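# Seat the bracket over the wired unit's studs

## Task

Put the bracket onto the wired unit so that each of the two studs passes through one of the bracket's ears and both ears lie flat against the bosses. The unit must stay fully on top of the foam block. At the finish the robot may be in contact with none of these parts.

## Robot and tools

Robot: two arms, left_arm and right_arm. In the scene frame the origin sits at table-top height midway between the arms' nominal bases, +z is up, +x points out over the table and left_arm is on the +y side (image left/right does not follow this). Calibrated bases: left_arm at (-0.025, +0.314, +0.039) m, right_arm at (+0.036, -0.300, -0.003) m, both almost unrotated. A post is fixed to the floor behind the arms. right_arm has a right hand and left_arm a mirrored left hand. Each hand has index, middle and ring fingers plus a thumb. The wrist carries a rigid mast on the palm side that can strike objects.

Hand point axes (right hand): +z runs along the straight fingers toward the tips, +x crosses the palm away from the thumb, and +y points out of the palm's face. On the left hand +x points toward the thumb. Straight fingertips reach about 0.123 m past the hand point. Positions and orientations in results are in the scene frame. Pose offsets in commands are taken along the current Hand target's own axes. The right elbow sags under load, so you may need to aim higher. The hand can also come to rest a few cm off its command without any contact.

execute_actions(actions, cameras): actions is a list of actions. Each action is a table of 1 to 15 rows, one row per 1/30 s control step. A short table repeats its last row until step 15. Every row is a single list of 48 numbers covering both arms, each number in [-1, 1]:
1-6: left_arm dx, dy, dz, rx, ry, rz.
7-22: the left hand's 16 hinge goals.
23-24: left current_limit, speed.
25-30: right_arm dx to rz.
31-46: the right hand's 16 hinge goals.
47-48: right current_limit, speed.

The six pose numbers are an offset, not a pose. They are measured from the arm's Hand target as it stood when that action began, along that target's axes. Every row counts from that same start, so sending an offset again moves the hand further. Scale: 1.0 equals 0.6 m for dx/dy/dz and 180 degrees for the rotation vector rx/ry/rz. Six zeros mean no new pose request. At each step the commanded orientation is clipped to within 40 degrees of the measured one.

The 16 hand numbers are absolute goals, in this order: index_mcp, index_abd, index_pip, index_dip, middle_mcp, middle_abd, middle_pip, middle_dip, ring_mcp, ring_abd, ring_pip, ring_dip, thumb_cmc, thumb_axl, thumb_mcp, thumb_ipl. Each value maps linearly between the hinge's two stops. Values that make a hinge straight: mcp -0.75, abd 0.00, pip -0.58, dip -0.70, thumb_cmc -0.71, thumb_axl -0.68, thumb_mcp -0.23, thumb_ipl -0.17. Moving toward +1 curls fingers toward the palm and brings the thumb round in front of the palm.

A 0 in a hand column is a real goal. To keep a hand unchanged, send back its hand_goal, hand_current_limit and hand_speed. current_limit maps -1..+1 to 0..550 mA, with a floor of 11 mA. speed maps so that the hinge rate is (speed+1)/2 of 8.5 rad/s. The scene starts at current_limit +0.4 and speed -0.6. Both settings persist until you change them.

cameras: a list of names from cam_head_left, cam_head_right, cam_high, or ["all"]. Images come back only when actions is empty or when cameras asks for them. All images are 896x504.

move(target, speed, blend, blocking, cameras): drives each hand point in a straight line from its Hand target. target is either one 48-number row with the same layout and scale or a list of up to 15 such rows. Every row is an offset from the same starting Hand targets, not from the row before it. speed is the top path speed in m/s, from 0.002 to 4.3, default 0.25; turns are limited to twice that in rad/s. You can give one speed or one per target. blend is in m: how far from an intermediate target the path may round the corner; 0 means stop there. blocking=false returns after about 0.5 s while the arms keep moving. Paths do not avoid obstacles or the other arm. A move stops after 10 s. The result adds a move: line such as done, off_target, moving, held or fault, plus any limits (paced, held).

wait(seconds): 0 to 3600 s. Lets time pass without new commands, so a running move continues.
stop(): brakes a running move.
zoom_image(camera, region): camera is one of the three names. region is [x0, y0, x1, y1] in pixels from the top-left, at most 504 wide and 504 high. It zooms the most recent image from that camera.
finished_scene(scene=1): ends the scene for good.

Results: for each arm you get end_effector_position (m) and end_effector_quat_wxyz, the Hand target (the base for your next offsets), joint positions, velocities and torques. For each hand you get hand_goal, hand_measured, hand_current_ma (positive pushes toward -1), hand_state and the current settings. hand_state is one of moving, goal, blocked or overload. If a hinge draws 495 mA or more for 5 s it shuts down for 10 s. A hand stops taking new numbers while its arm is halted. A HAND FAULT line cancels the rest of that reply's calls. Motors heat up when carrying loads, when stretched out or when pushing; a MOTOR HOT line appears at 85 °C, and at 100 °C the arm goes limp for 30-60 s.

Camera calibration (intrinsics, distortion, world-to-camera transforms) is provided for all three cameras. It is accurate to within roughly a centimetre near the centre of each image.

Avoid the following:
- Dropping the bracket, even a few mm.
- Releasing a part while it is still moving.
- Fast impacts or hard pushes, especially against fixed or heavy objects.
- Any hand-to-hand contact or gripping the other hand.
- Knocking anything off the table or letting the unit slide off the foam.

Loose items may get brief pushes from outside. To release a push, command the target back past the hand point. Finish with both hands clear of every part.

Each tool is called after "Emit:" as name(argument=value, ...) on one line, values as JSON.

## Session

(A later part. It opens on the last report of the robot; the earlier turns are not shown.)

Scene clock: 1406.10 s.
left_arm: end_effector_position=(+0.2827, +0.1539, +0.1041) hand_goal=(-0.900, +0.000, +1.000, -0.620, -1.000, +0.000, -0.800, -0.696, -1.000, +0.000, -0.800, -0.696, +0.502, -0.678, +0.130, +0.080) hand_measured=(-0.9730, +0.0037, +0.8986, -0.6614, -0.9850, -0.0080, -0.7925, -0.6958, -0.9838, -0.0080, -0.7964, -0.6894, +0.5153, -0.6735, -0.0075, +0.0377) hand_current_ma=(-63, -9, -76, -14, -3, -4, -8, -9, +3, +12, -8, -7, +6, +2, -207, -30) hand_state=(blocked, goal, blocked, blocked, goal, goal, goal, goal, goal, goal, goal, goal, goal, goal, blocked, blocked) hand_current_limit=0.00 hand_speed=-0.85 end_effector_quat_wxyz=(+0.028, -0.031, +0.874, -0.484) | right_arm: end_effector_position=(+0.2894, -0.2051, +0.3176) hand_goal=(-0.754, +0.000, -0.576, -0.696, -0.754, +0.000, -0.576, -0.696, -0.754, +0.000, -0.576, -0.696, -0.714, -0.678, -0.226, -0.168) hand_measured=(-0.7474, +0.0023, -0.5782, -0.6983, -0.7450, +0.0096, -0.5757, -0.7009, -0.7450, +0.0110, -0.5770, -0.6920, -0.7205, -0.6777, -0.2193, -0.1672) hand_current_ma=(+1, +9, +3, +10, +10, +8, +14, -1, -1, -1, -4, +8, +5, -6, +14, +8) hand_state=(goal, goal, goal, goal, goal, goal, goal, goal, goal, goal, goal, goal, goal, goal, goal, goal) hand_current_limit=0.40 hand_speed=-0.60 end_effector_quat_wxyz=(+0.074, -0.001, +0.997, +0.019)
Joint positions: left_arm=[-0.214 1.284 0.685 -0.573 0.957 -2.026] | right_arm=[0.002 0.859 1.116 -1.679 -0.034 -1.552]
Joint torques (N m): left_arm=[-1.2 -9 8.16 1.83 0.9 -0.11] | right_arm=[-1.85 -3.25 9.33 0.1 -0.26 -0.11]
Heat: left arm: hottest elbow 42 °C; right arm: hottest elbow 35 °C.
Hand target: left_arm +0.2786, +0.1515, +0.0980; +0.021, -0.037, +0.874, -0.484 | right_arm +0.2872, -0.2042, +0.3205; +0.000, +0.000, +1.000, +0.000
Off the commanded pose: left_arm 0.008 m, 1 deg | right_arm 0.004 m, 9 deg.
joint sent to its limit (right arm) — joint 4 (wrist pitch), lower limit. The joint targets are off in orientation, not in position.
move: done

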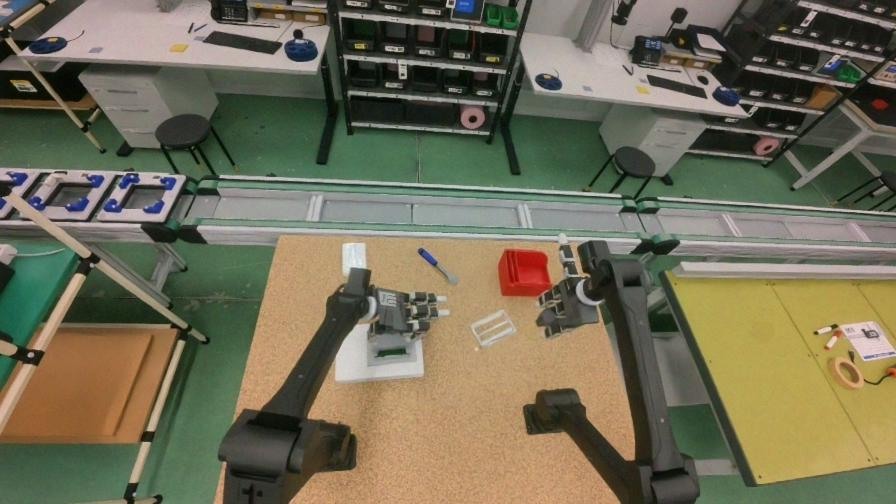

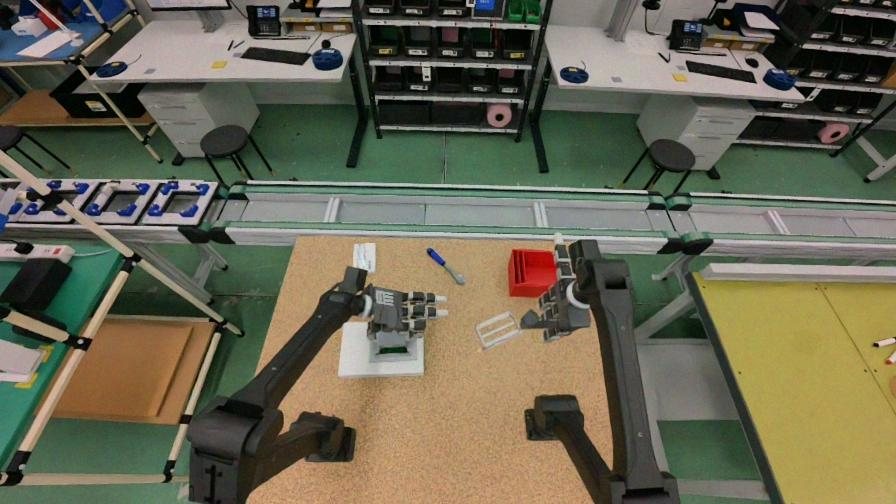

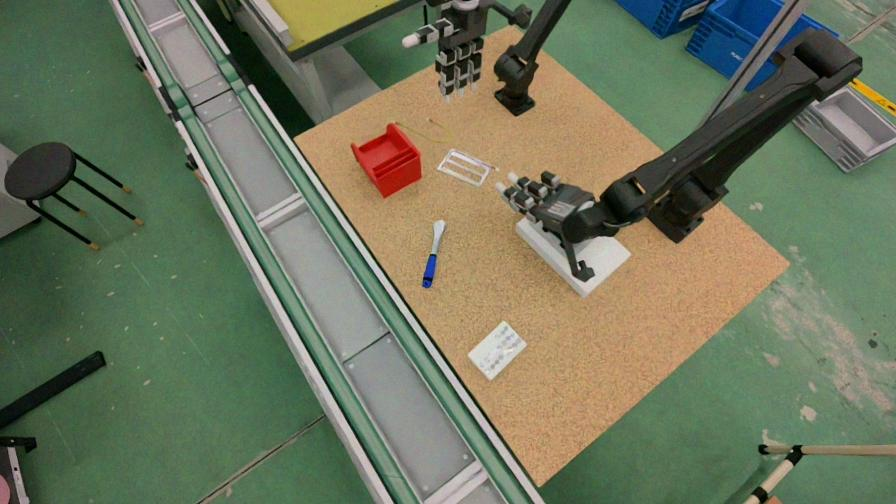

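Emit:
move(target=[0.002,0.00715,0.00428,0,0,0,-0.9,0,1.0,-0.62,-1,0,-0.8,-0.6957,-1,0,-0.8,-0.6957,0.5014,-0.678,0.13,0.08,0.0,-0.85,0,0,0,0,0,0,-0.754,0,-0.576,-0.696,-0.754,0,-0.576,-0.696,-0.754,0,-0.576,-0.696,-0.714,-0.678,-0.226,-0.168,0.4,-0.6], speed=0.02)

Scene clock: 1412.37 s.
left_arm: end_effector_position=(+0.2812, +0.1541, +0.0980) hand_goal=(-0.900, +0.000, +1.000, -0.620, -1.000, +0.000, -0.800, -0.696, -1.000, +0.000, -0.800, -0.696, +0.502, -0.678, +0.130, +0.080) hand_measured=(-0.9742, +0.0037, +0.8986, -0.6627, -0.9850, -0.0065, -0.7925, -0.6958, -0.9838, -0.0080, -0.7951, -0.6894, +0.5165, -0.6735, -0.0065, +0.0386) hand_current_ma=(-60, -7, -82, -18, +9, -3, -11, -8, +1, +12, -5, -3, +4, +5, -208, -32) hand_state=(blocked, goal, blocked, blocked, goal, goal, goal, goal, goal, goal, goal, goal, goal, goal, blocked, blocked) hand_current_limit=0.00 hand_speed=-0.85 end_effector_quat_wxyz=(+0.028, -0.031, +0.874, -0.484) | right_arm: end_effector_position=(+0.2894, -0.2051, +0.3176) hand_goal=(-0.754, +0.000, -0.576, -0.696, -0.754, +0.000, -0.576, -0.696, -0.754, +0.000, -0.576, -0.696, -0.714, -0.678, -0.226, -0.168) hand_measured=(-0.7474, +0.0023, -0.5782, -0.6983, -0.7450, +0.0096, -0.5757, -0.7022, -0.7450, +0.0096, -0.5770, -0.6932, -0.7205, -0.6767, -0.2193, -0.1672) hand_current_ma=(+2, +8, +7, +5, +9, +3, +8, -3, +3, +5, +3, +8, +7, +1, +8, +11) hand_state=(goal, goal, goal, goal, goal, goal, goal, goal, goal, goal, goal, goal, goal, goal, goal, goal) hand_current_limit=0.40 hand_speed=-0.60 end_effector_quat_wxyz=(+0.074, -0.001, +0.997, +0.019)
Joint positions: left_arm=[-0.214 1.291 0.672 -0.552 0.957 -2.026] | right_arm=[0.002 0.859 1.116 -1.679 -0.034 -1.552]
Joint torques (N m): left_arm=[-1.26 -9 8.29 1.68 0.9 -0.14] | right_arm=[-1.9 -3.19 9.37 0.12 -0.27 -0.11]
Heat: left arm: hottest elbow 42 °C; right arm: hottest elbow 35 °C.
Hand target: left_arm +0.2774, +0.1514, +0.0931; +0.021, -0.037, +0.874, -0.484 | right_arm +0.2872, -0.2042, +0.3205; +0.000, +0.000, +1.000, +0.000
Off the commanded pose: left_arm 0.007 m, 1 deg | right_arm 0.004 m, 9 deg.
joint sent to its limit (right arm) — joint 4 (wrist pitch), lower limit. The joint targets are off in orientation, not in position.
move: done

Emit:
move(target=[0,0.00424,0.00265,0,0,0,-0.9,0,1.0,-0.62,-1,0,-0.8,-0.6957,-1,0,-0.8,-0.6957,0.5014,-0.678,0.13,0.08,0.0,-0.85,0,0,0,0,0,0,-0.754,0,-0.576,-0.696,-0.754,0,-0.576,-0.696,-0.754,0,-0.576,-0.696,-0.714,-0.678,-0.226,-0.168,0.4,-0.6], speed=0.02, cameras=["all"])

Emit:
zoom_image(camera="cam_head_left", region=[360, 320, 420, 360])

Emit:
zoom_image(camera="cam_head_right", region=[360, 320, 420, 360])

Emit:
zoom_image(camera="cam_high", region=[530, 190, 600, 260])

Scene clock: 1416.50 s.
left_arm: end_effector_position=(+0.2822, +0.1539, +0.0977) hand_goal=(-0.900, +0.000, +1.000, -0.620, -1.000, +0.000, -0.800, -0.696, -1.000, +0.000, -0.800, -0.696, +0.502, -0.678, +0.130, +0.080) hand_measured=(-0.9742, +0.0023, +0.8986, -0.6614, -0.9838, -0.0080, -0.7925, -0.6958, -0.9838, -0.0080, -0.7964, -0.6894, +0.5165, -0.6735, -0.0075, +0.0377) hand_current_ma=(-60, -8, -76, -13, +9, -9, -11, -11, +1, +10, -8, -3, +5, +5, -210, -33) hand_state=(blocked, goal, blocked, blocked, goal, goal, goal, goal, goal, goal, goal, goal, goal, goal, blocked, blocked) hand_current_limit=0.00 hand_speed=-0.85 end_effector_quat_wxyz=(+0.029, -0.031, +0.874, -0.484) | right_arm: end_effector_position=(+0.2894, -0.2051, +0.3176) hand_goal=(-0.754, +0.000, -0.576, -0.696, -0.754, +0.000, -0.576, -0.696, -0.754, +0.000, -0.576, -0.696, -0.714, -0.678, -0.226, -0.168) hand_measured=(-0.7450, +0.0023, -0.5782, -0.6971, -0.7450, +0.0081, -0.5757, -0.7009, -0.7462, +0.0110, -0.5770, -0.6932, -0.7205, -0.6767, -0.2193, -0.1681) hand_current_ma=(+10, +0, +10, +10, +4, +2, +3, -15, -2, +0, +1, +6, +11, -2, +8, +8) hand_state=(goal, goal, goal, goal, goal, goal, goal, goal, goal, goal, goal, goal, goal, goal, goal, goal) hand_current_limit=0.40 hand_speed=-0.60 end_effector_quat_wxyz=(+0.074, -0.001, +0.997, +0.019)
Joint positions: left_arm=[-0.214 1.293 0.672 -0.546 0.957 -2.028] | right_arm=[0.002 0.859 1.116 -1.679 -0.034 -1.552]
Joint torques (N m): left_arm=[-1.32 -8.64 7.94 1.87 0.88 -0.11] | right_arm=[-1.85 -3.19 9.36 0.09 -0.26 -0.11]
Heat: left arm: hottest elbow 42 °C; right arm: hottest elbow 35 °C.
Hand target: left_arm +0.2773, +0.1514, +0.0900; +0.021, -0.037, +0.874, -0.484 | right_arm +0.2872, -0.2042, +0.3205; +0.000, +0.000, +1.000, +0.000
Off the commanded pose: left_arm 0.009 m, 1 deg | right_arm 0.004 m, 9 deg.
joint sent to its limit (right arm) — joint 4 (wrist pitch), lower limit. The joint targets are off in orientation, not in position.
move: done

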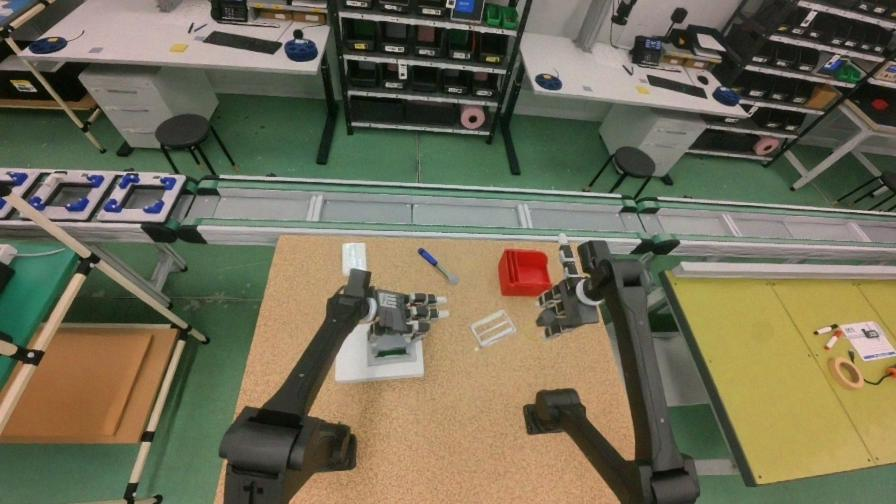

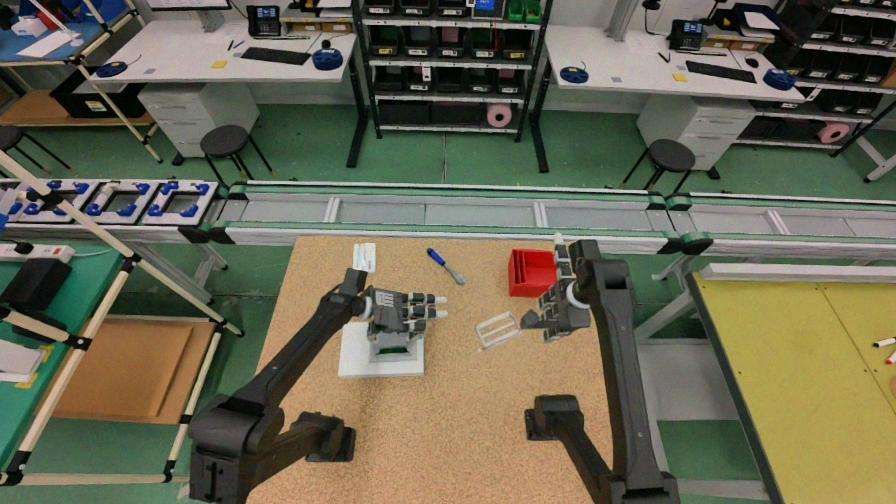

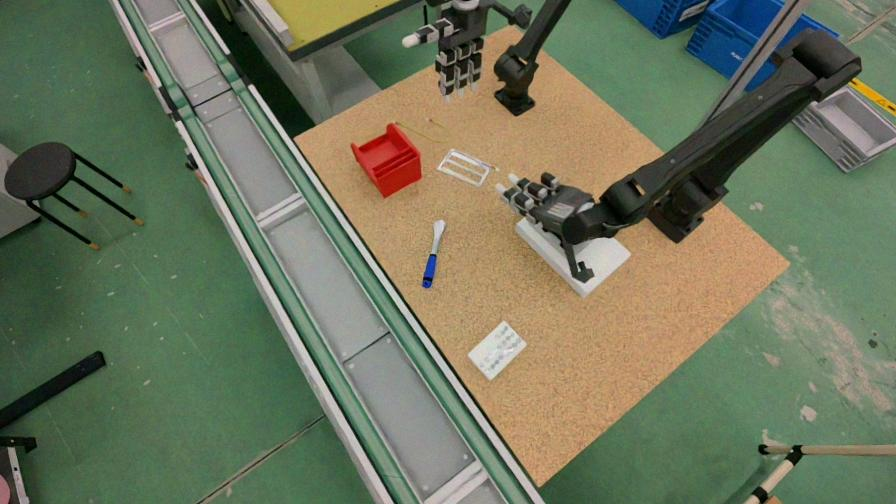

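Scaled by 8.400 from the camera's image (finer frame: 1280x720).

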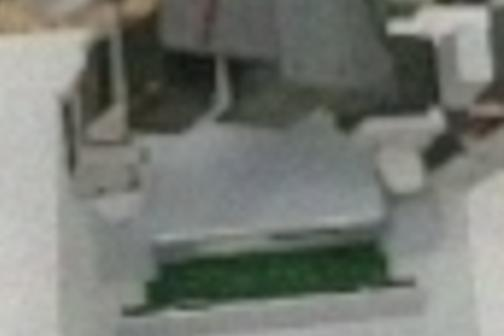

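Scaled by 8.400 from the camera's image (finer frame: 1280x720).

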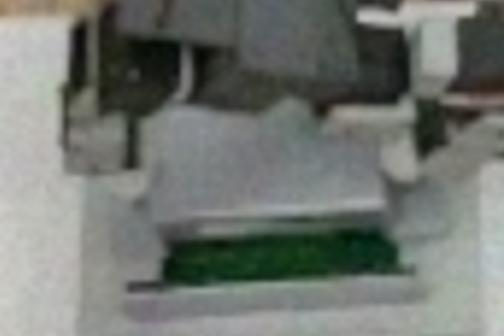

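Scaled by 7.200 from the camera's image (finer frame: 1280x720).

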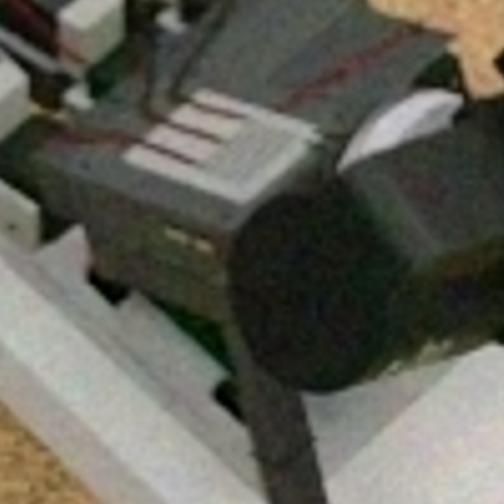

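Emit:
zoom_image(camera="cam_head_left", region=[364, 336, 388, 360])

Emit:
zoom_image(camera="cam_head_right", region=[366, 330, 418, 360])

Emit:
zoom_image(camera="cam_head_left", region=[396, 332, 420, 356])

Scaled by 21.000 from the camera's image (finer frame: 1280x720).

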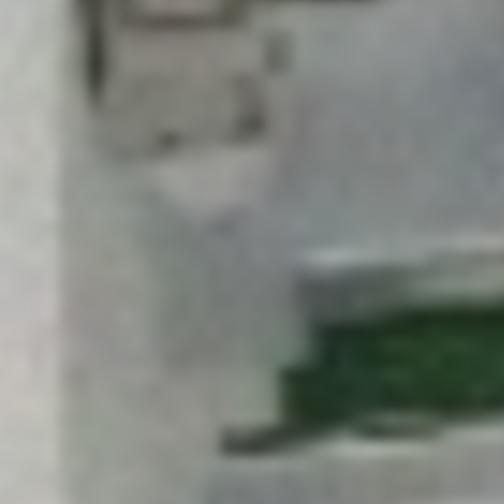

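Scaled by 9.692 from the camera's image (finer frame: 1280x720).

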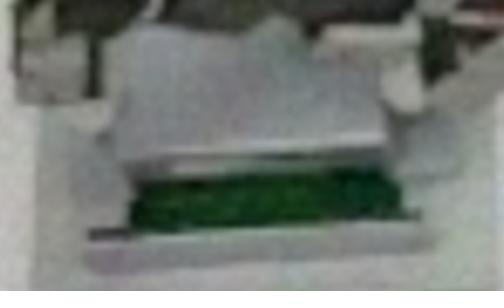

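Scaled by 21.000 from the camera's image (finer frame: 1280x720).

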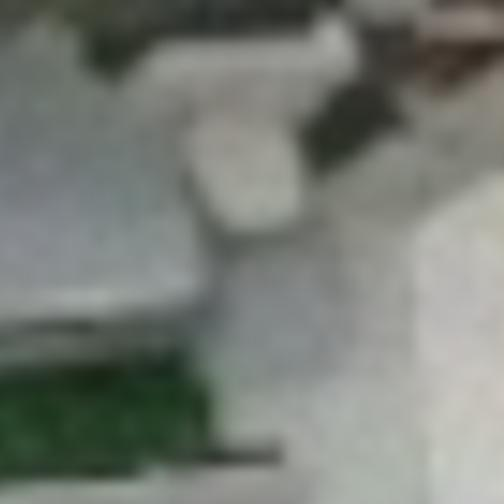

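Emit:
move(target=[0.0017,0.00285,0.00165,0,0,0,-0.9,0,1.0,-0.62,-1,0,-0.8,-0.6957,-1,0,-0.8,-0.6957,0.5014,-0.678,0.13,0.08,0.0,-0.85,0,0,0,0,0,0,-0.754,0,-0.576,-0.696,-0.754,0,-0.576,-0.696,-0.754,0,-0.576,-0.696,-0.714,-0.678,-0.226,-0.168,0.4,-0.6], speed=0.02)

Scene clock: 1433.37 s.
left_arm: end_effector_position=(+0.2815, +0.1537, +0.0967) hand_goal=(-0.900, +0.000, +1.000, -0.620, -1.000, +0.000, -0.800, -0.696, -1.000, +0.000, -0.800, -0.696, +0.502, -0.678, +0.130, +0.080) hand_measured=(-0.9742, +0.0037, +0.9038, -0.6614, -0.9850, -0.0080, -0.7925, -0.6958, -0.9838, -0.0080, -0.7964, -0.6894, +0.5190, -0.6746, -0.0085, +0.0358) hand_current_ma=(-59, -4, -76, -21, +6, -4, -5, -5, -2, +11, -13, -11, +8, +9, -209, -34) hand_state=(blocked, goal, blocked, blocked, goal, goal, goal, goal, goal, goal, goal, goal, goal, goal, blocked, blocked) hand_current_limit=0.00 hand_speed=-0.85 end_effector_quat_wxyz=(+0.029, -0.033, +0.874, -0.485) | right_arm: end_effector_position=(+0.2894, -0.2051, +0.3176) hand_goal=(-0.754, +0.000, -0.576, -0.696, -0.754, +0.000, -0.576, -0.696, -0.754, +0.000, -0.576, -0.696, -0.714, -0.678, -0.226, -0.168) hand_measured=(-0.7462, +0.0037, -0.5782, -0.6983, -0.7462, +0.0081, -0.5757, -0.7022, -0.7438, +0.0096, -0.5782, -0.6932, -0.7205, -0.6788, -0.2203, -0.1681) hand_current_ma=(-2, +4, +8, +6, +8, +7, +13, +0, +0, +7, -11, +8, +8, -4, +10, +7) hand_state=(goal, goal, goal, goal, goal, goal, goal, goal, goal, goal, goal, goal, goal, goal, goal, goal) hand_current_limit=0.40 hand_speed=-0.60 end_effector_quat_wxyz=(+0.074, -0.001, +0.997, +0.019)
Joint positions: left_arm=[-0.214 1.293 0.668 -0.539 0.958 -2.035] | right_arm=[0.002 0.859 1.116 -1.679 -0.034 -1.552]
Joint torques (N m): left_arm=[-1.44 -8.7 7.8 1.88 0.85 -0.05] | right_arm=[-1.9 -3.19 9.35 0.1 -0.26 -0.11]
Heat: left arm: hottest elbow 41 °C; right arm: hottest elbow 35 °C.
Hand target: left_arm +0.2763, +0.1515, +0.0880; +0.021, -0.037, +0.874, -0.484 | right_arm +0.2872, -0.2042, +0.3205; +0.000, +0.000, +1.000, +0.000
Off the commanded pose: left_arm 0.010 m, 1 deg | right_arm 0.004 m, 9 deg.
joint sent to its limit (right arm) — joint 4 (wrist pitch), lower limit. The joint targets are off in orientation, not in position.
move: done

Emit:
wait(seconds=0.1, cameras=["cam_head_left","cam_head_right","cam_high"])

Emit:
zoom_image(camera="cam_head_left", region=[366, 330, 418, 360])

Emit:
zoom_image(camera="cam_head_right", region=[366, 330, 418, 360])

Emit:
zoom_image(camera="cam_high", region=[520, 190, 600, 260])

Scene clock: 1437.30 s.
left_arm: end_effector_position=(+0.2815, +0.1537, +0.0967) hand_goal=(-0.900, +0.000, +1.000, -0.620, -1.000, +0.000, -0.800, -0.696, -1.000, +0.000, -0.800, -0.696, +0.502, -0.678, +0.130, +0.080) hand_measured=(-0.9742, +0.0037, +0.9038, -0.6627, -0.9850, -0.0065, -0.7925, -0.6958, -0.9838, -0.0065, -0.7964, -0.6894, +0.5190, -0.6735, -0.0075, +0.0358) hand_current_ma=(-54, -5, -77, -15, +5, -3, -15, -8, +1, +6, -6, -7, +12, +5, -212, -31) hand_state=(blocked, goal, blocked, blocked, goal, goal, goal, goal, goal, goal, goal, goal, goal, goal, blocked, blocked) hand_current_limit=0.00 hand_speed=-0.85 end_effector_quat_wxyz=(+0.029, -0.033, +0.874, -0.485) | right_arm: end_effector_position=(+0.2894, -0.2051, +0.3176) hand_goal=(-0.754, +0.000, -0.576, -0.696, -0.754, +0.000, -0.576, -0.696, -0.754, +0.000, -0.576, -0.696, -0.714, -0.678, -0.226, -0.168) hand_measured=(-0.7462, +0.0023, -0.5782, -0.6983, -0.7450, +0.0096, -0.5770, -0.7022, -0.7450, +0.0110, -0.5757, -0.6932, -0.7217, -0.6767, -0.2203, -0.1672) hand_current_ma=(+0, +5, +13, +11, +6, +8, +16, -8, +2, -1, -4, +6, +6, -6, +4, +9) hand_state=(goal, goal, goal, goal, goal, goal, goal, goal, goal, goal, goal, goal, goal, goal, goal, goal) hand_current_limit=0.40 hand_speed=-0.60 end_effector_quat_wxyz=(+0.074, -0.001, +0.997, +0.019)
Joint positions: left_arm=[-0.214 1.293 0.668 -0.539 0.958 -2.035] | right_arm=[0.002 0.859 1.116 -1.679 -0.034 -1.552]
Joint torques (N m): left_arm=[-1.38 -8.7 7.83 1.87 0.86 -0.06] | right_arm=[-1.85 -3.19 9.36 0.1 -0.26 -0.1]
Heat: left arm: hottest elbow 41 °C; right arm: hottest elbow 35 °C.
Hand target: left_arm +0.2763, +0.1515, +0.0880; +0.021, -0.037, +0.874, -0.484 | right_arm +0.2872, -0.2042, +0.3205; +0.000, +0.000, +1.000, +0.000
Off the commanded pose: left_arm 0.010 m, 1 deg | right_arm 0.004 m, 9 deg.
wait: 0.10 s; at rest from the start

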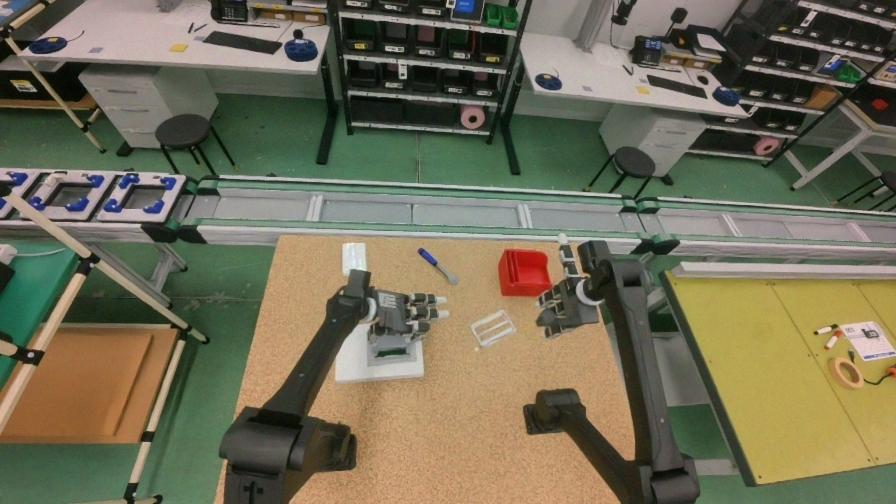

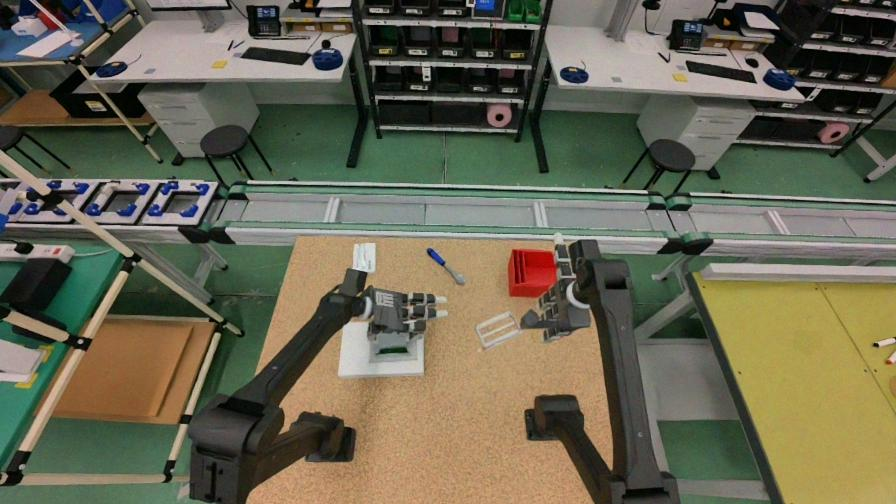

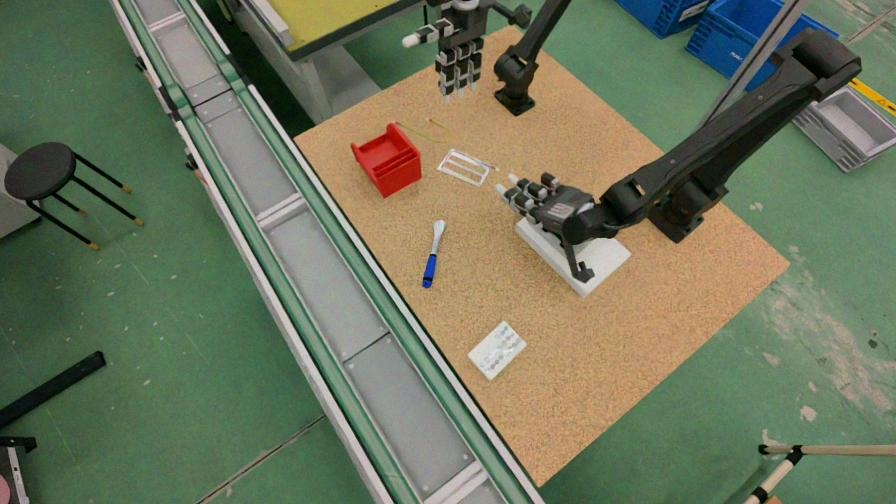

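Scaled by 9.692 from the camera's image (finer frame: 1280x720).

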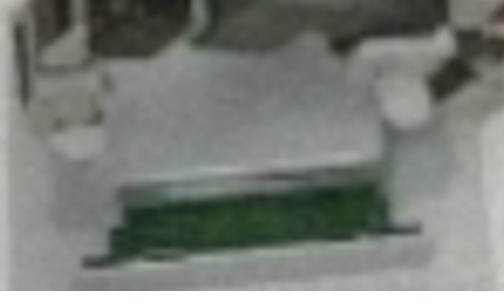

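Scaled by 9.692 from the camera's image (finer frame: 1280x720).

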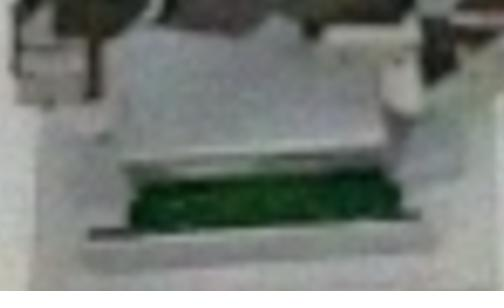

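Scaled by 6.300 from the camera's image (finer frame: 1280x720).

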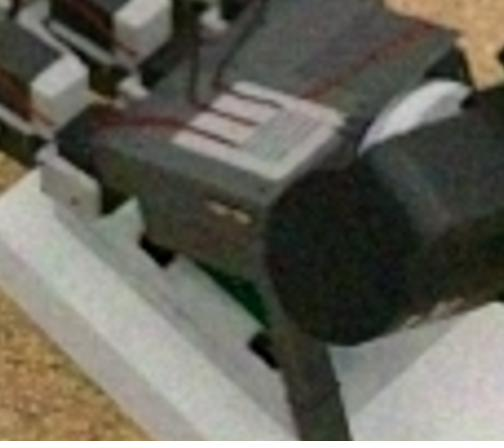

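Emit:
move(target=[[-0.0033,0.0012,0.0012,0,0,0,-0.9,0,1.0,-0.62,-1,0,-0.8,-0.6957,-1,0,-0.8,-0.6957,0.5014,-0.678,0.13,0.08,0.0,-0.85,0,0,0,0,0,0,-0.754,0,-0.576,-0.696,-0.754,0,-0.576,-0.696,-0.754,0,-0.576,-0.696,-0.714,-0.678,-0.226,-0.168,0.4,-0.6],[0.0033,0.0017,0.0006,0,0,0,-0.9,0,1.0,-0.62,-1,0,-0.8,-0.6957,-1,0,-0.8,-0.6957,0.5014,-0.678,0.13,0.08,0.0,-0.85,0,0,0,0,0,0,-0.754,0,-0.576,-0.696,-0.754,0,-0.576,-0.696,-0.754,0,-0.576,-0.696,-0.714,-0.678,-0.226,-0.168,0.4,-0.6],[0,0.0014,0.0009,0,0,0,-0.9,0,1.0,-0.62,-1,0,-0.8,-0.6957,-1,0,-0.8,-0.6957,0.5014,-0.678,0.13,0.08,0.0,-0.85,0,0,0,0,0,0,-0.754,0,-0.576,-0.696,-0.754,0,-0.576,-0.696,-0.754,0,-0.576,-0.696,-0.714,-0.678,-0.226,-0.168,0.4,-0.6]], speed=0.02, cameras=["cam_head_left","cam_head_right"])

Emit:
zoom_image(camera="cam_head_left", region=[366, 330, 418, 360])

Emit:
zoom_image(camera="cam_head_right", region=[366, 330, 418, 360])

Scene clock: 1446.77 s.
left_arm: end_effector_position=(+0.2808, +0.1534, +0.0963) hand_goal=(-0.900, +0.000, +1.000, -0.620, -1.000, +0.000, -0.800, -0.696, -1.000, +0.000, -0.800, -0.696, +0.502, -0.678, +0.130, +0.080) hand_measured=(-0.9742, +0.0037, +0.9038, -0.6614, -0.9850, -0.0065, -0.7925, -0.6958, -0.9838, -0.0080, -0.7964, -0.6907, +0.5215, -0.6735, -0.0085, +0.0367) hand_current_ma=(-62, -7, -73, -14, +7, -5, -4, -6, -2, +8, -8, -7, +10, +7, -206, -34) hand_state=(blocked, goal, blocked, blocked, goal, goal, goal, goal, goal, goal, goal, goal, goal, goal, blocked, blocked) hand_current_limit=0.00 hand_speed=-0.85 end_effector_quat_wxyz=(+0.027, -0.035, +0.873, -0.485) | right_arm: end_effector_position=(+0.2894, -0.2051, +0.3176) hand_goal=(-0.754, +0.000, -0.576, -0.696, -0.754, +0.000, -0.576, -0.696, -0.754, +0.000, -0.576, -0.696, -0.714, -0.678, -0.226, -0.168) hand_measured=(-0.7462, +0.0023, -0.5770, -0.6971, -0.7450, +0.0096, -0.5757, -0.7022, -0.7450, +0.0110, -0.5782, -0.6920, -0.7217, -0.6777, -0.2183, -0.1681) hand_current_ma=(+4, +2, +5, +5, +2, -2, +3, -7, +1, +0, -1, +6, +6, +0, +11, +14) hand_state=(goal, goal, goal, goal, goal, goal, goal, goal, goal, goal, goal, goal, goal, goal, goal, goal) hand_current_limit=0.40 hand_speed=-0.60 end_effector_quat_wxyz=(+0.074, -0.001, +0.997, +0.019)
Joint positions: left_arm=[-0.214 1.294 0.666 -0.535 0.959 -2.041] | right_arm=[0.002 0.859 1.116 -1.679 -0.034 -1.552]
Joint torques (N m): left_arm=[-1.32 -8.64 7.84 1.92 0.82 0] | right_arm=[-1.9 -3.19 9.36 0.1 -0.26 -0.11]
Heat: left arm: hottest elbow 41 °C; right arm: hottest elbow 35 °C.
Hand target: left_arm +0.2764, +0.1514, +0.0870; +0.021, -0.037, +0.874, -0.484 | right_arm +0.2872, -0.2042, +0.3205; +0.000, +0.000, +1.000, +0.000
Off the commanded pose: left_arm 0.010 m, 1 deg | right_arm 0.004 m, 9 deg.
joint sent to its limit (right arm) — joint 4 (wrist pitch), lower limit. The joint targets are off in orientation, not in position.
move: done

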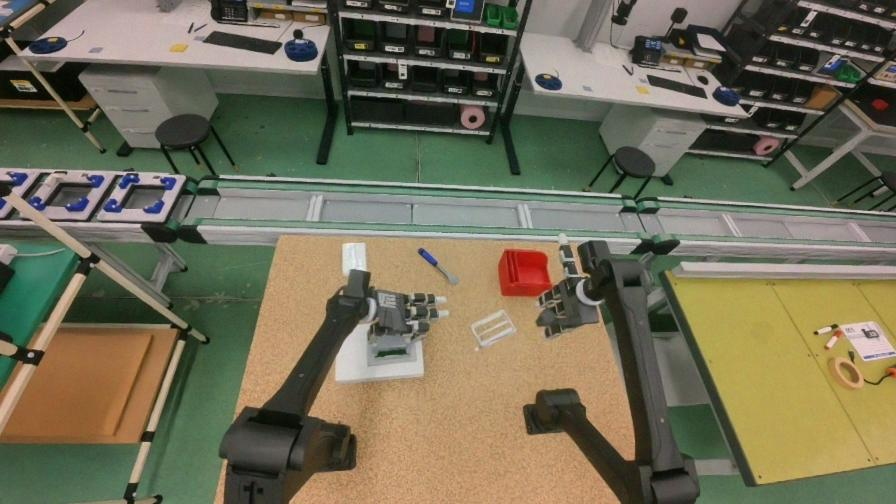

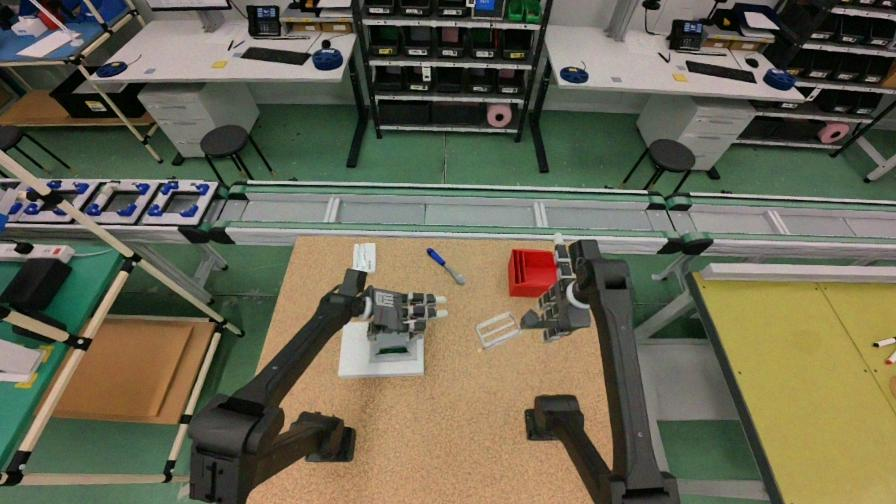

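Scaled by 9.692 from the camera's image (finer frame: 1280x720).

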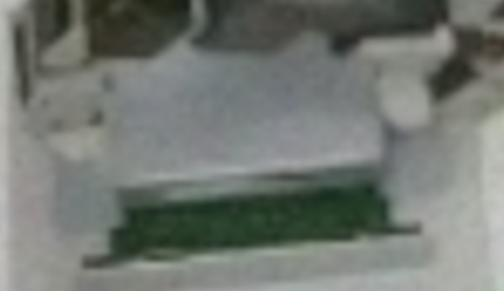

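Scaled by 9.692 from the camera's image (finer frame: 1280x720).

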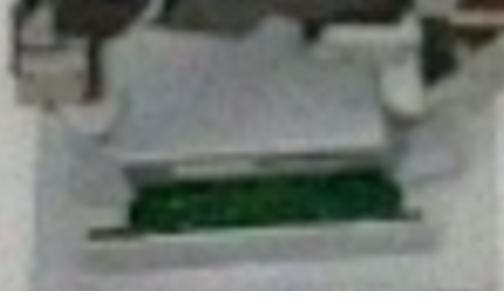

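Emit:
move(target=[-0.0017,-0.0085,-0.0053,0,0,0,-0.9,0,1.0,-0.62,-1,0,-0.8,-0.6957,-1,0,-0.8,-0.6957,0.5014,-0.678,0.13,0.08,0.0,-0.85,0,0,0,0,0,0,-0.754,0,-0.576,-0.696,-0.754,0,-0.576,-0.696,-0.754,0,-0.576,-0.696,-0.714,-0.678,-0.226,-0.168,0.4,-0.6], speed=0.02)

Scene clock: 1451.47 s.
left_arm: end_effector_position=(+0.2808, +0.1534, +0.0963) hand_goal=(-0.900, +0.000, +1.000, -0.620, -1.000, +0.000, -0.800, -0.696, -1.000, +0.000, -0.800, -0.696, +0.502, -0.678, +0.130, +0.080) hand_measured=(-0.9754, +0.0037, +0.9038, -0.6614, -0.9850, -0.0065, -0.7925, -0.6958, -0.9838, -0.0080, -0.7964, -0.6894, +0.5215, -0.6735, -0.0075, +0.0367) hand_current_ma=(-58, -6, -71, -20, +7, +2, -8, -2, -3, +10, -6, -6, +10, +3, -214, -33) hand_state=(blocked, goal, blocked, blocked, goal, goal, goal, goal, goal, goal, goal, goal, goal, goal, blocked, blocked) hand_current_limit=0.00 hand_speed=-0.85 end_effector_quat_wxyz=(+0.027, -0.035, +0.873, -0.485) | right_arm: end_effector_position=(+0.2894, -0.2051, +0.3176) hand_goal=(-0.754, +0.000, -0.576, -0.696, -0.754, +0.000, -0.576, -0.696, -0.754, +0.000, -0.576, -0.696, -0.714, -0.678, -0.226, -0.168) hand_measured=(-0.7462, +0.0037, -0.5770, -0.6983, -0.7450, +0.0081, -0.5757, -0.7022, -0.7450, +0.0125, -0.5770, -0.6920, -0.7205, -0.6767, -0.2193, -0.1681) hand_current_ma=(+1, +2, +10, +4, +11, -1, +5, -6, -11, -5, -6, +9, +10, -6, +8, +11) hand_state=(goal, goal, goal, goal, goal, goal, goal, goal, goal, goal, goal, goal, goal, goal, goal, goal) hand_current_limit=0.40 hand_speed=-0.60 end_effector_quat_wxyz=(+0.074, -0.001, +0.997, +0.019)
Joint positions: left_arm=[-0.214 1.294 0.666 -0.535 0.959 -2.041] | right_arm=[0.002 0.859 1.116 -1.679 -0.034 -1.552]
Joint torques (N m): left_arm=[-1.14 -9.41 8.85 1.16 0.83 0.01] | right_arm=[-1.85 -3.25 9.36 0.1 -0.27 -0.1]
Heat: left arm: hottest elbow 41 °C; right arm: hottest elbow 35 °C.
Hand target: left_arm +0.2774, +0.1515, +0.0931; +0.021, -0.037, +0.874, -0.484 | right_arm +0.2872, -0.2042, +0.3205; +0.000, +0.000, +1.000, +0.000
Off the commanded pose: left_arm 0.005 m, 1 deg | right_arm 0.004 m, 9 deg.
joint sent to its limit (right arm) — joint 4 (wrist pitch), lower limit. The joint targets are off in orientation, not in position.
move: done

Emit:
move(target=[0,0,0,0,0,0,-0.96,0.002,0.91,-0.66,-1,0,-0.8,-0.6957,-1,0,-0.8,-0.6957,0.515,-0.678,0.01,0.045,0.0,-0.93,0,0,0,0,0,0,-0.754,0,-0.576,-0.696,-0.754,0,-0.576,-0.696,-0.754,0,-0.576,-0.696,-0.714,-0.678,-0.226,-0.168,0.4,-0.6], speed=0.02)

Emit:
move(target=[0,0,0,0,0,0,-0.96,0.002,0.86,-0.66,-1,0,-0.8,-0.6957,-1,0,-0.8,-0.6957,0.515,-0.678,-0.05,0.035,0.0,-0.93,0,0,0,0,0,0,-0.754,0,-0.576,-0.696,-0.754,0,-0.576,-0.696,-0.754,0,-0.576,-0.696,-0.714,-0.678,-0.226,-0.168,0.4,-0.6], speed=0.02, cameras=["cam_head_left","cam_head_right"])

Emit:
zoom_image(camera="cam_head_left", region=[366, 330, 418, 360])

Emit:
zoom_image(camera="cam_head_right", region=[366, 330, 418, 360])

Scene clock: 1457.93 s.
left_arm: end_effector_position=(+0.2807, +0.1534, +0.0963) hand_goal=(-0.960, +0.002, +0.910, -0.660, -1.000, +0.000, -0.800, -0.696, -1.000, +0.000, -0.800, -0.696, +0.514, -0.678, +0.010, +0.044) hand_measured=(-0.9730, +0.0023, +0.9012, -0.6665, -0.9850, -0.0065, -0.7925, -0.6958, -0.9838, -0.0080, -0.7964, -0.6894, +0.5203, -0.6746, -0.0045, +0.0263) hand_current_ma=(-9, -8, +1, +0, +11, -4, -3, -9, -2, +5, -6, -6, +12, +13, -40, -2) hand_state=(goal, goal, goal, goal, goal, goal, goal, goal, goal, goal, goal, goal, goal, goal, moving, goal) hand_current_limit=0.00 hand_speed=-0.93 end_effector_quat_wxyz=(+0.027, -0.036, +0.873, -0.486) | right_arm: end_effector_position=(+0.2894, -0.2051, +0.3176) hand_goal=(-0.754, +0.000, -0.576, -0.696, -0.754, +0.000, -0.576, -0.696, -0.754, +0.000, -0.576, -0.696, -0.714, -0.678, -0.226, -0.168) hand_measured=(-0.7462, +0.0023, -0.5782, -0.6983, -0.7450, +0.0081, -0.5757, -0.7022, -0.7450, +0.0096, -0.5770, -0.6920, -0.7205, -0.6777, -0.2203, -0.1681) hand_current_ma=(+5, +5, +5, +3, +7, +7, +13, -5, -2, -3, -8, +8, +6, -1, +4, +3) hand_state=(goal, goal, goal, goal, goal, goal, goal, goal, goal, goal, goal, goal, goal, goal, goal, goal) hand_current_limit=0.40 hand_speed=-0.60 end_effector_quat_wxyz=(+0.074, -0.001, +0.997, +0.019)
Joint positions: left_arm=[-0.214 1.294 0.666 -0.535 0.959 -2.042] | right_arm=[0.002 0.859 1.116 -1.679 -0.034 -1.552]
Joint torques (N m): left_arm=[-1.2 -9.23 8.83 1.16 0.8 0.01] | right_arm=[-1.9 -3.25 9.35 0.09 -0.27 -0.11]
Heat: left arm: hottest elbow 41 °C; right arm: hottest elbow 35 °C.
Hand target: left_arm +0.2774, +0.1515, +0.0930; +0.021, -0.037, +0.874, -0.484 | right_arm +0.2872, -0.2042, +0.3205; +0.000, +0.000, +1.000, +0.000
Off the commanded pose: left_arm 0.005 m, 1 deg | right_arm 0.004 m, 9 deg.
joint sent to its limit (right arm) — joint 4 (wrist pitch), lower limit. The joint targets are off in orientation, not in position.
move: done

Scene clock: 1458.60 s.
left_arm: end_effector_position=(+0.2807, +0.1534, +0.0963) hand_goal=(-0.960, +0.002, +0.860, -0.660, -1.000, +0.000, -0.800, -0.696, -1.000, +0.000, -0.800, -0.696, +0.514, -0.678, -0.050, +0.034) hand_measured=(-0.9512, +0.0037, +0.8627, -0.6678, -0.9850, -0.0065, -0.7925, -0.6958, -0.9838, -0.0080, -0.7951, -0.6894, +0.5190, -0.6767, -0.0421, +0.0301) hand_current_ma=(-9, -8, -4, +4, +6, +1, -4, -8, +1, +9, -11, -8, +2, +5, -8, -5) hand_state=(goal, goal, goal, goal, goal, goal, goal, goal, goal, goal, goal, goal, goal, goal, goal, goal) hand_current_limit=0.00 hand_speed=-0.93 end_effector_quat_wxyz=(+0.027, -0.036, +0.873, -0.486) | right_arm: end_effector_position=(+0.2894, -0.2051, +0.3176) hand_goal=(-0.754, +0.000, -0.576, -0.696, -0.754, +0.000, -0.576, -0.696, -0.754, +0.000, -0.576, -0.696, -0.714, -0.678, -0.226, -0.168) hand_measured=(-0.7486, +0.0008, -0.5782, -0.6983, -0.7462, +0.0096, -0.5770, -0.7022, -0.7462, +0.0110, -0.5782, -0.6932, -0.7217, -0.6767, -0.2193, -0.1681) hand_current_ma=(+6, +0, +4, +2, +4, +12, +10, -7, -2, -1, +4, +8, +5, -4, -3, +10) hand_state=(goal, goal, goal, goal, goal, goal, goal, goal, goal, goal, goal, goal, goal, goal, goal, goal) hand_current_limit=0.40 hand_speed=-0.60 end_effector_quat_wxyz=(+0.074, -0.001, +0.997, +0.019)
Joint positions: left_arm=[-0.214 1.294 0.666 -0.535 0.959 -2.042] | right_arm=[0.002 0.859 1.116 -1.679 -0.034 -1.552]
Joint torques (N m): left_arm=[-1.32 -9.47 8.83 1.16 0.81 0.01] | right_arm=[-1.9 -3.19 9.35 0.09 -0.27 -0.11]
Heat: left arm: hottest elbow 41 °C; right arm: hottest elbow 35 °C.
Hand target: left_arm +0.2774, +0.1515, +0.0930; +0.021, -0.037, +0.874, -0.484 | right_arm +0.2872, -0.2042, +0.3205; +0.000, +0.000, +1.000, +0.000
Off the commanded pose: left_arm 0.005 m, 1 deg | right_arm 0.004 m, 9 deg.
joint sent to its limit (right arm) — joint 4 (wrist pitch), lower limit. The joint targets are off in orientation, not in position.
move: done

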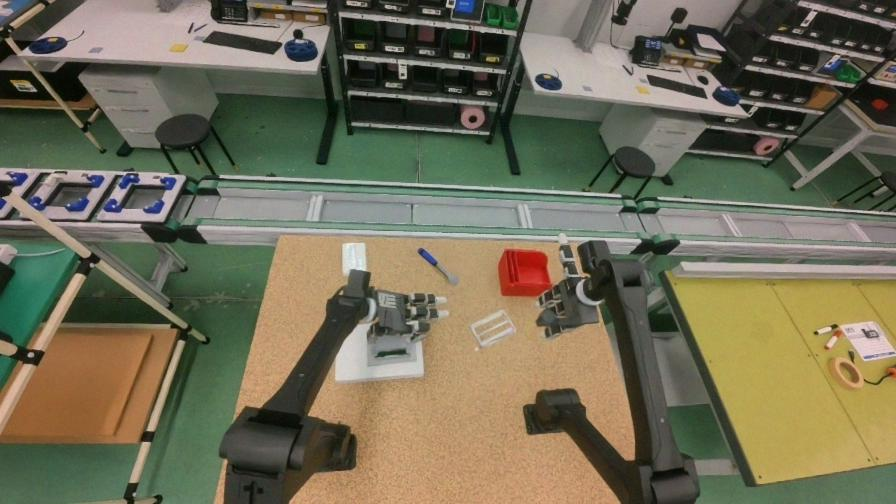

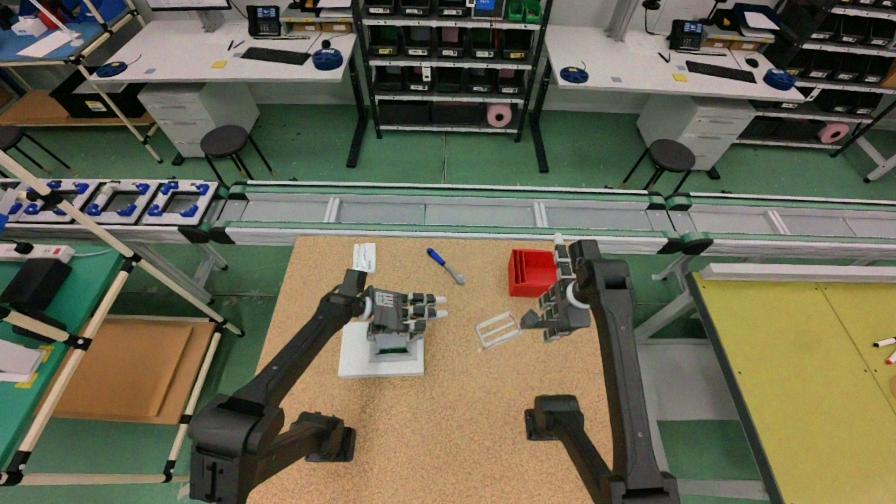

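Scaled by 9.692 from the camera's image (finer frame: 1280x720).

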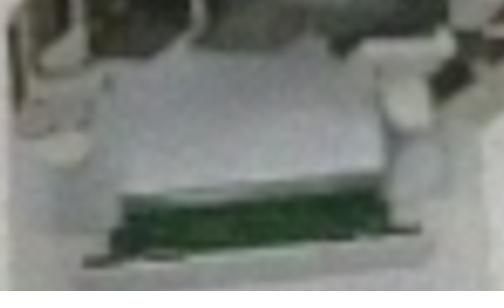

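Scaled by 9.692 from the camera's image (finer frame: 1280x720).

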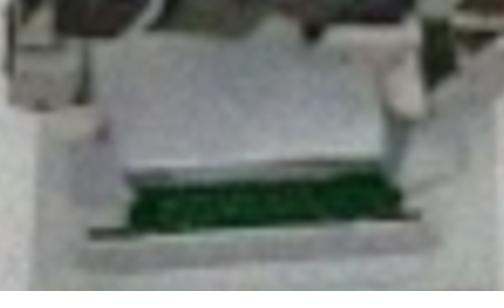

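Emit:
move(target=[0,0,0,0,0,0,-0.93,0.002,0.76,-0.68,-1,0,-0.8,-0.6957,-1,0,-0.8,-0.6957,0.515,-0.678,-0.14,0.035,0.0,-0.93,0,0,0,0,0,0,-0.754,0,-0.576,-0.696,-0.754,0,-0.576,-0.696,-0.754,0,-0.576,-0.696,-0.714,-0.678,-0.226,-0.168,0.4,-0.6], speed=0.02, cameras=["cam_head_left","cam_head_right"])

Emit:
zoom_image(camera="cam_head_left", region=[366, 330, 418, 360])

Emit:
zoom_image(camera="cam_head_right", region=[366, 330, 418, 360])

Scene clock: 1464.27 s.
left_arm: end_effector_position=(+0.2807, +0.1534, +0.0963) hand_goal=(-0.930, +0.002, +0.760, -0.680, -1.000, +0.000, -0.800, -0.696, -1.000, +0.000, -0.800, -0.696, +0.514, -0.678, -0.140, +0.034) hand_measured=(-0.9187, +0.0037, +0.7908, -0.6716, -0.9850, -0.0080, -0.7925, -0.6958, -0.9838, -0.0080, -0.7964, -0.6894, +0.5190, -0.6767, -0.1302, +0.0310) hand_current_ma=(-3, -5, +10, +1, +9, -1, -13, -7, -6, +12, -9, -11, +5, +7, -6, +0) hand_state=(goal, goal, blocked, goal, goal, goal, goal, goal, goal, goal, goal, goal, goal, goal, goal, goal) hand_current_limit=0.00 hand_speed=-0.93 end_effector_quat_wxyz=(+0.027, -0.036, +0.873, -0.486) | right_arm: end_effector_position=(+0.2894, -0.2051, +0.3176) hand_goal=(-0.754, +0.000, -0.576, -0.696, -0.754, +0.000, -0.576, -0.696, -0.754, +0.000, -0.576, -0.696, -0.714, -0.678, -0.226, -0.168) hand_measured=(-0.7462, +0.0037, -0.5782, -0.6971, -0.7462, +0.0081, -0.5757, -0.6996, -0.7438, +0.0110, -0.5770, -0.6932, -0.7205, -0.6777, -0.2193, -0.1672) hand_current_ma=(+1, +5, +4, +0, +10, +6, +7, -11, +2, +1, -3, +8, +6, +1, +10, +9) hand_state=(goal, goal, goal, goal, goal, goal, goal, goal, goal, goal, goal, goal, goal, goal, goal, goal) hand_current_limit=0.40 hand_speed=-0.60 end_effector_quat_wxyz=(+0.074, -0.001, +0.997, +0.019)
Joint positions: left_arm=[-0.214 1.294 0.666 -0.535 0.959 -2.042] | right_arm=[0.002 0.859 1.116 -1.679 -0.034 -1.552]
Joint torques (N m): left_arm=[-1.14 -9.41 8.84 1.17 0.81 0.02] | right_arm=[-1.79 -3.19 9.35 0.09 -0.26 -0.11]
Heat: left arm: hottest elbow 41 °C; right arm: hottest elbow 35 °C.
Hand target: left_arm +0.2774, +0.1515, +0.0930; +0.021, -0.037, +0.874, -0.484 | right_arm +0.2872, -0.2042, +0.3205; +0.000, +0.000, +1.000, +0.000
Off the commanded pose: left_arm 0.005 m, 1 deg | right_arm 0.004 m, 9 deg.
joint sent to its limit (right arm) — joint 4 (wrist pitch), lower limit. The joint targets are off in orientation, not in position.
move: done

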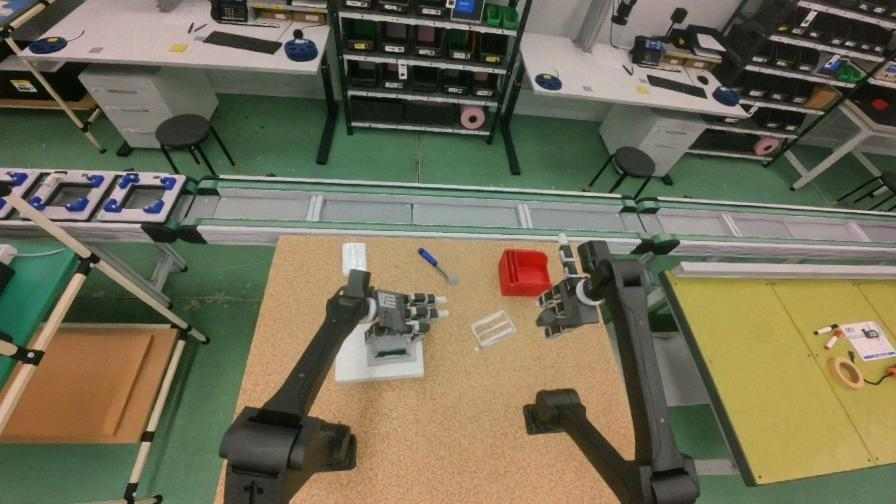

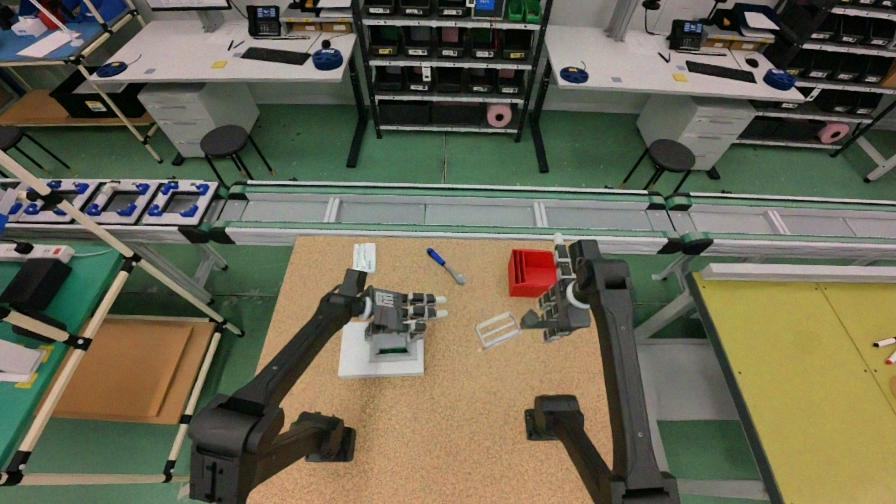

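Scaled by 9.692 from the camera's image (finer frame: 1280x720).

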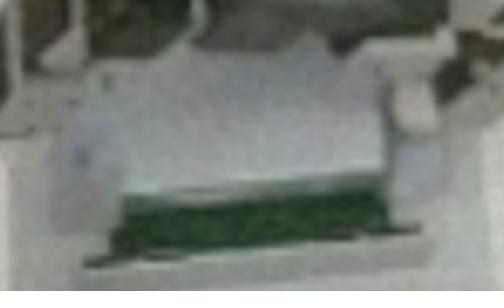

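Scaled by 9.692 from the camera's image (finer frame: 1280x720).

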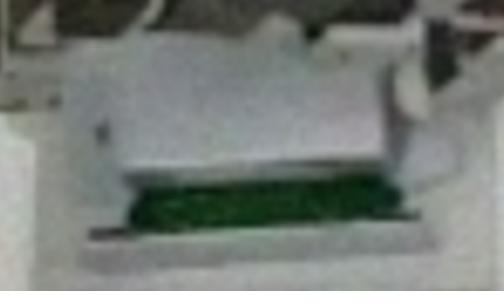

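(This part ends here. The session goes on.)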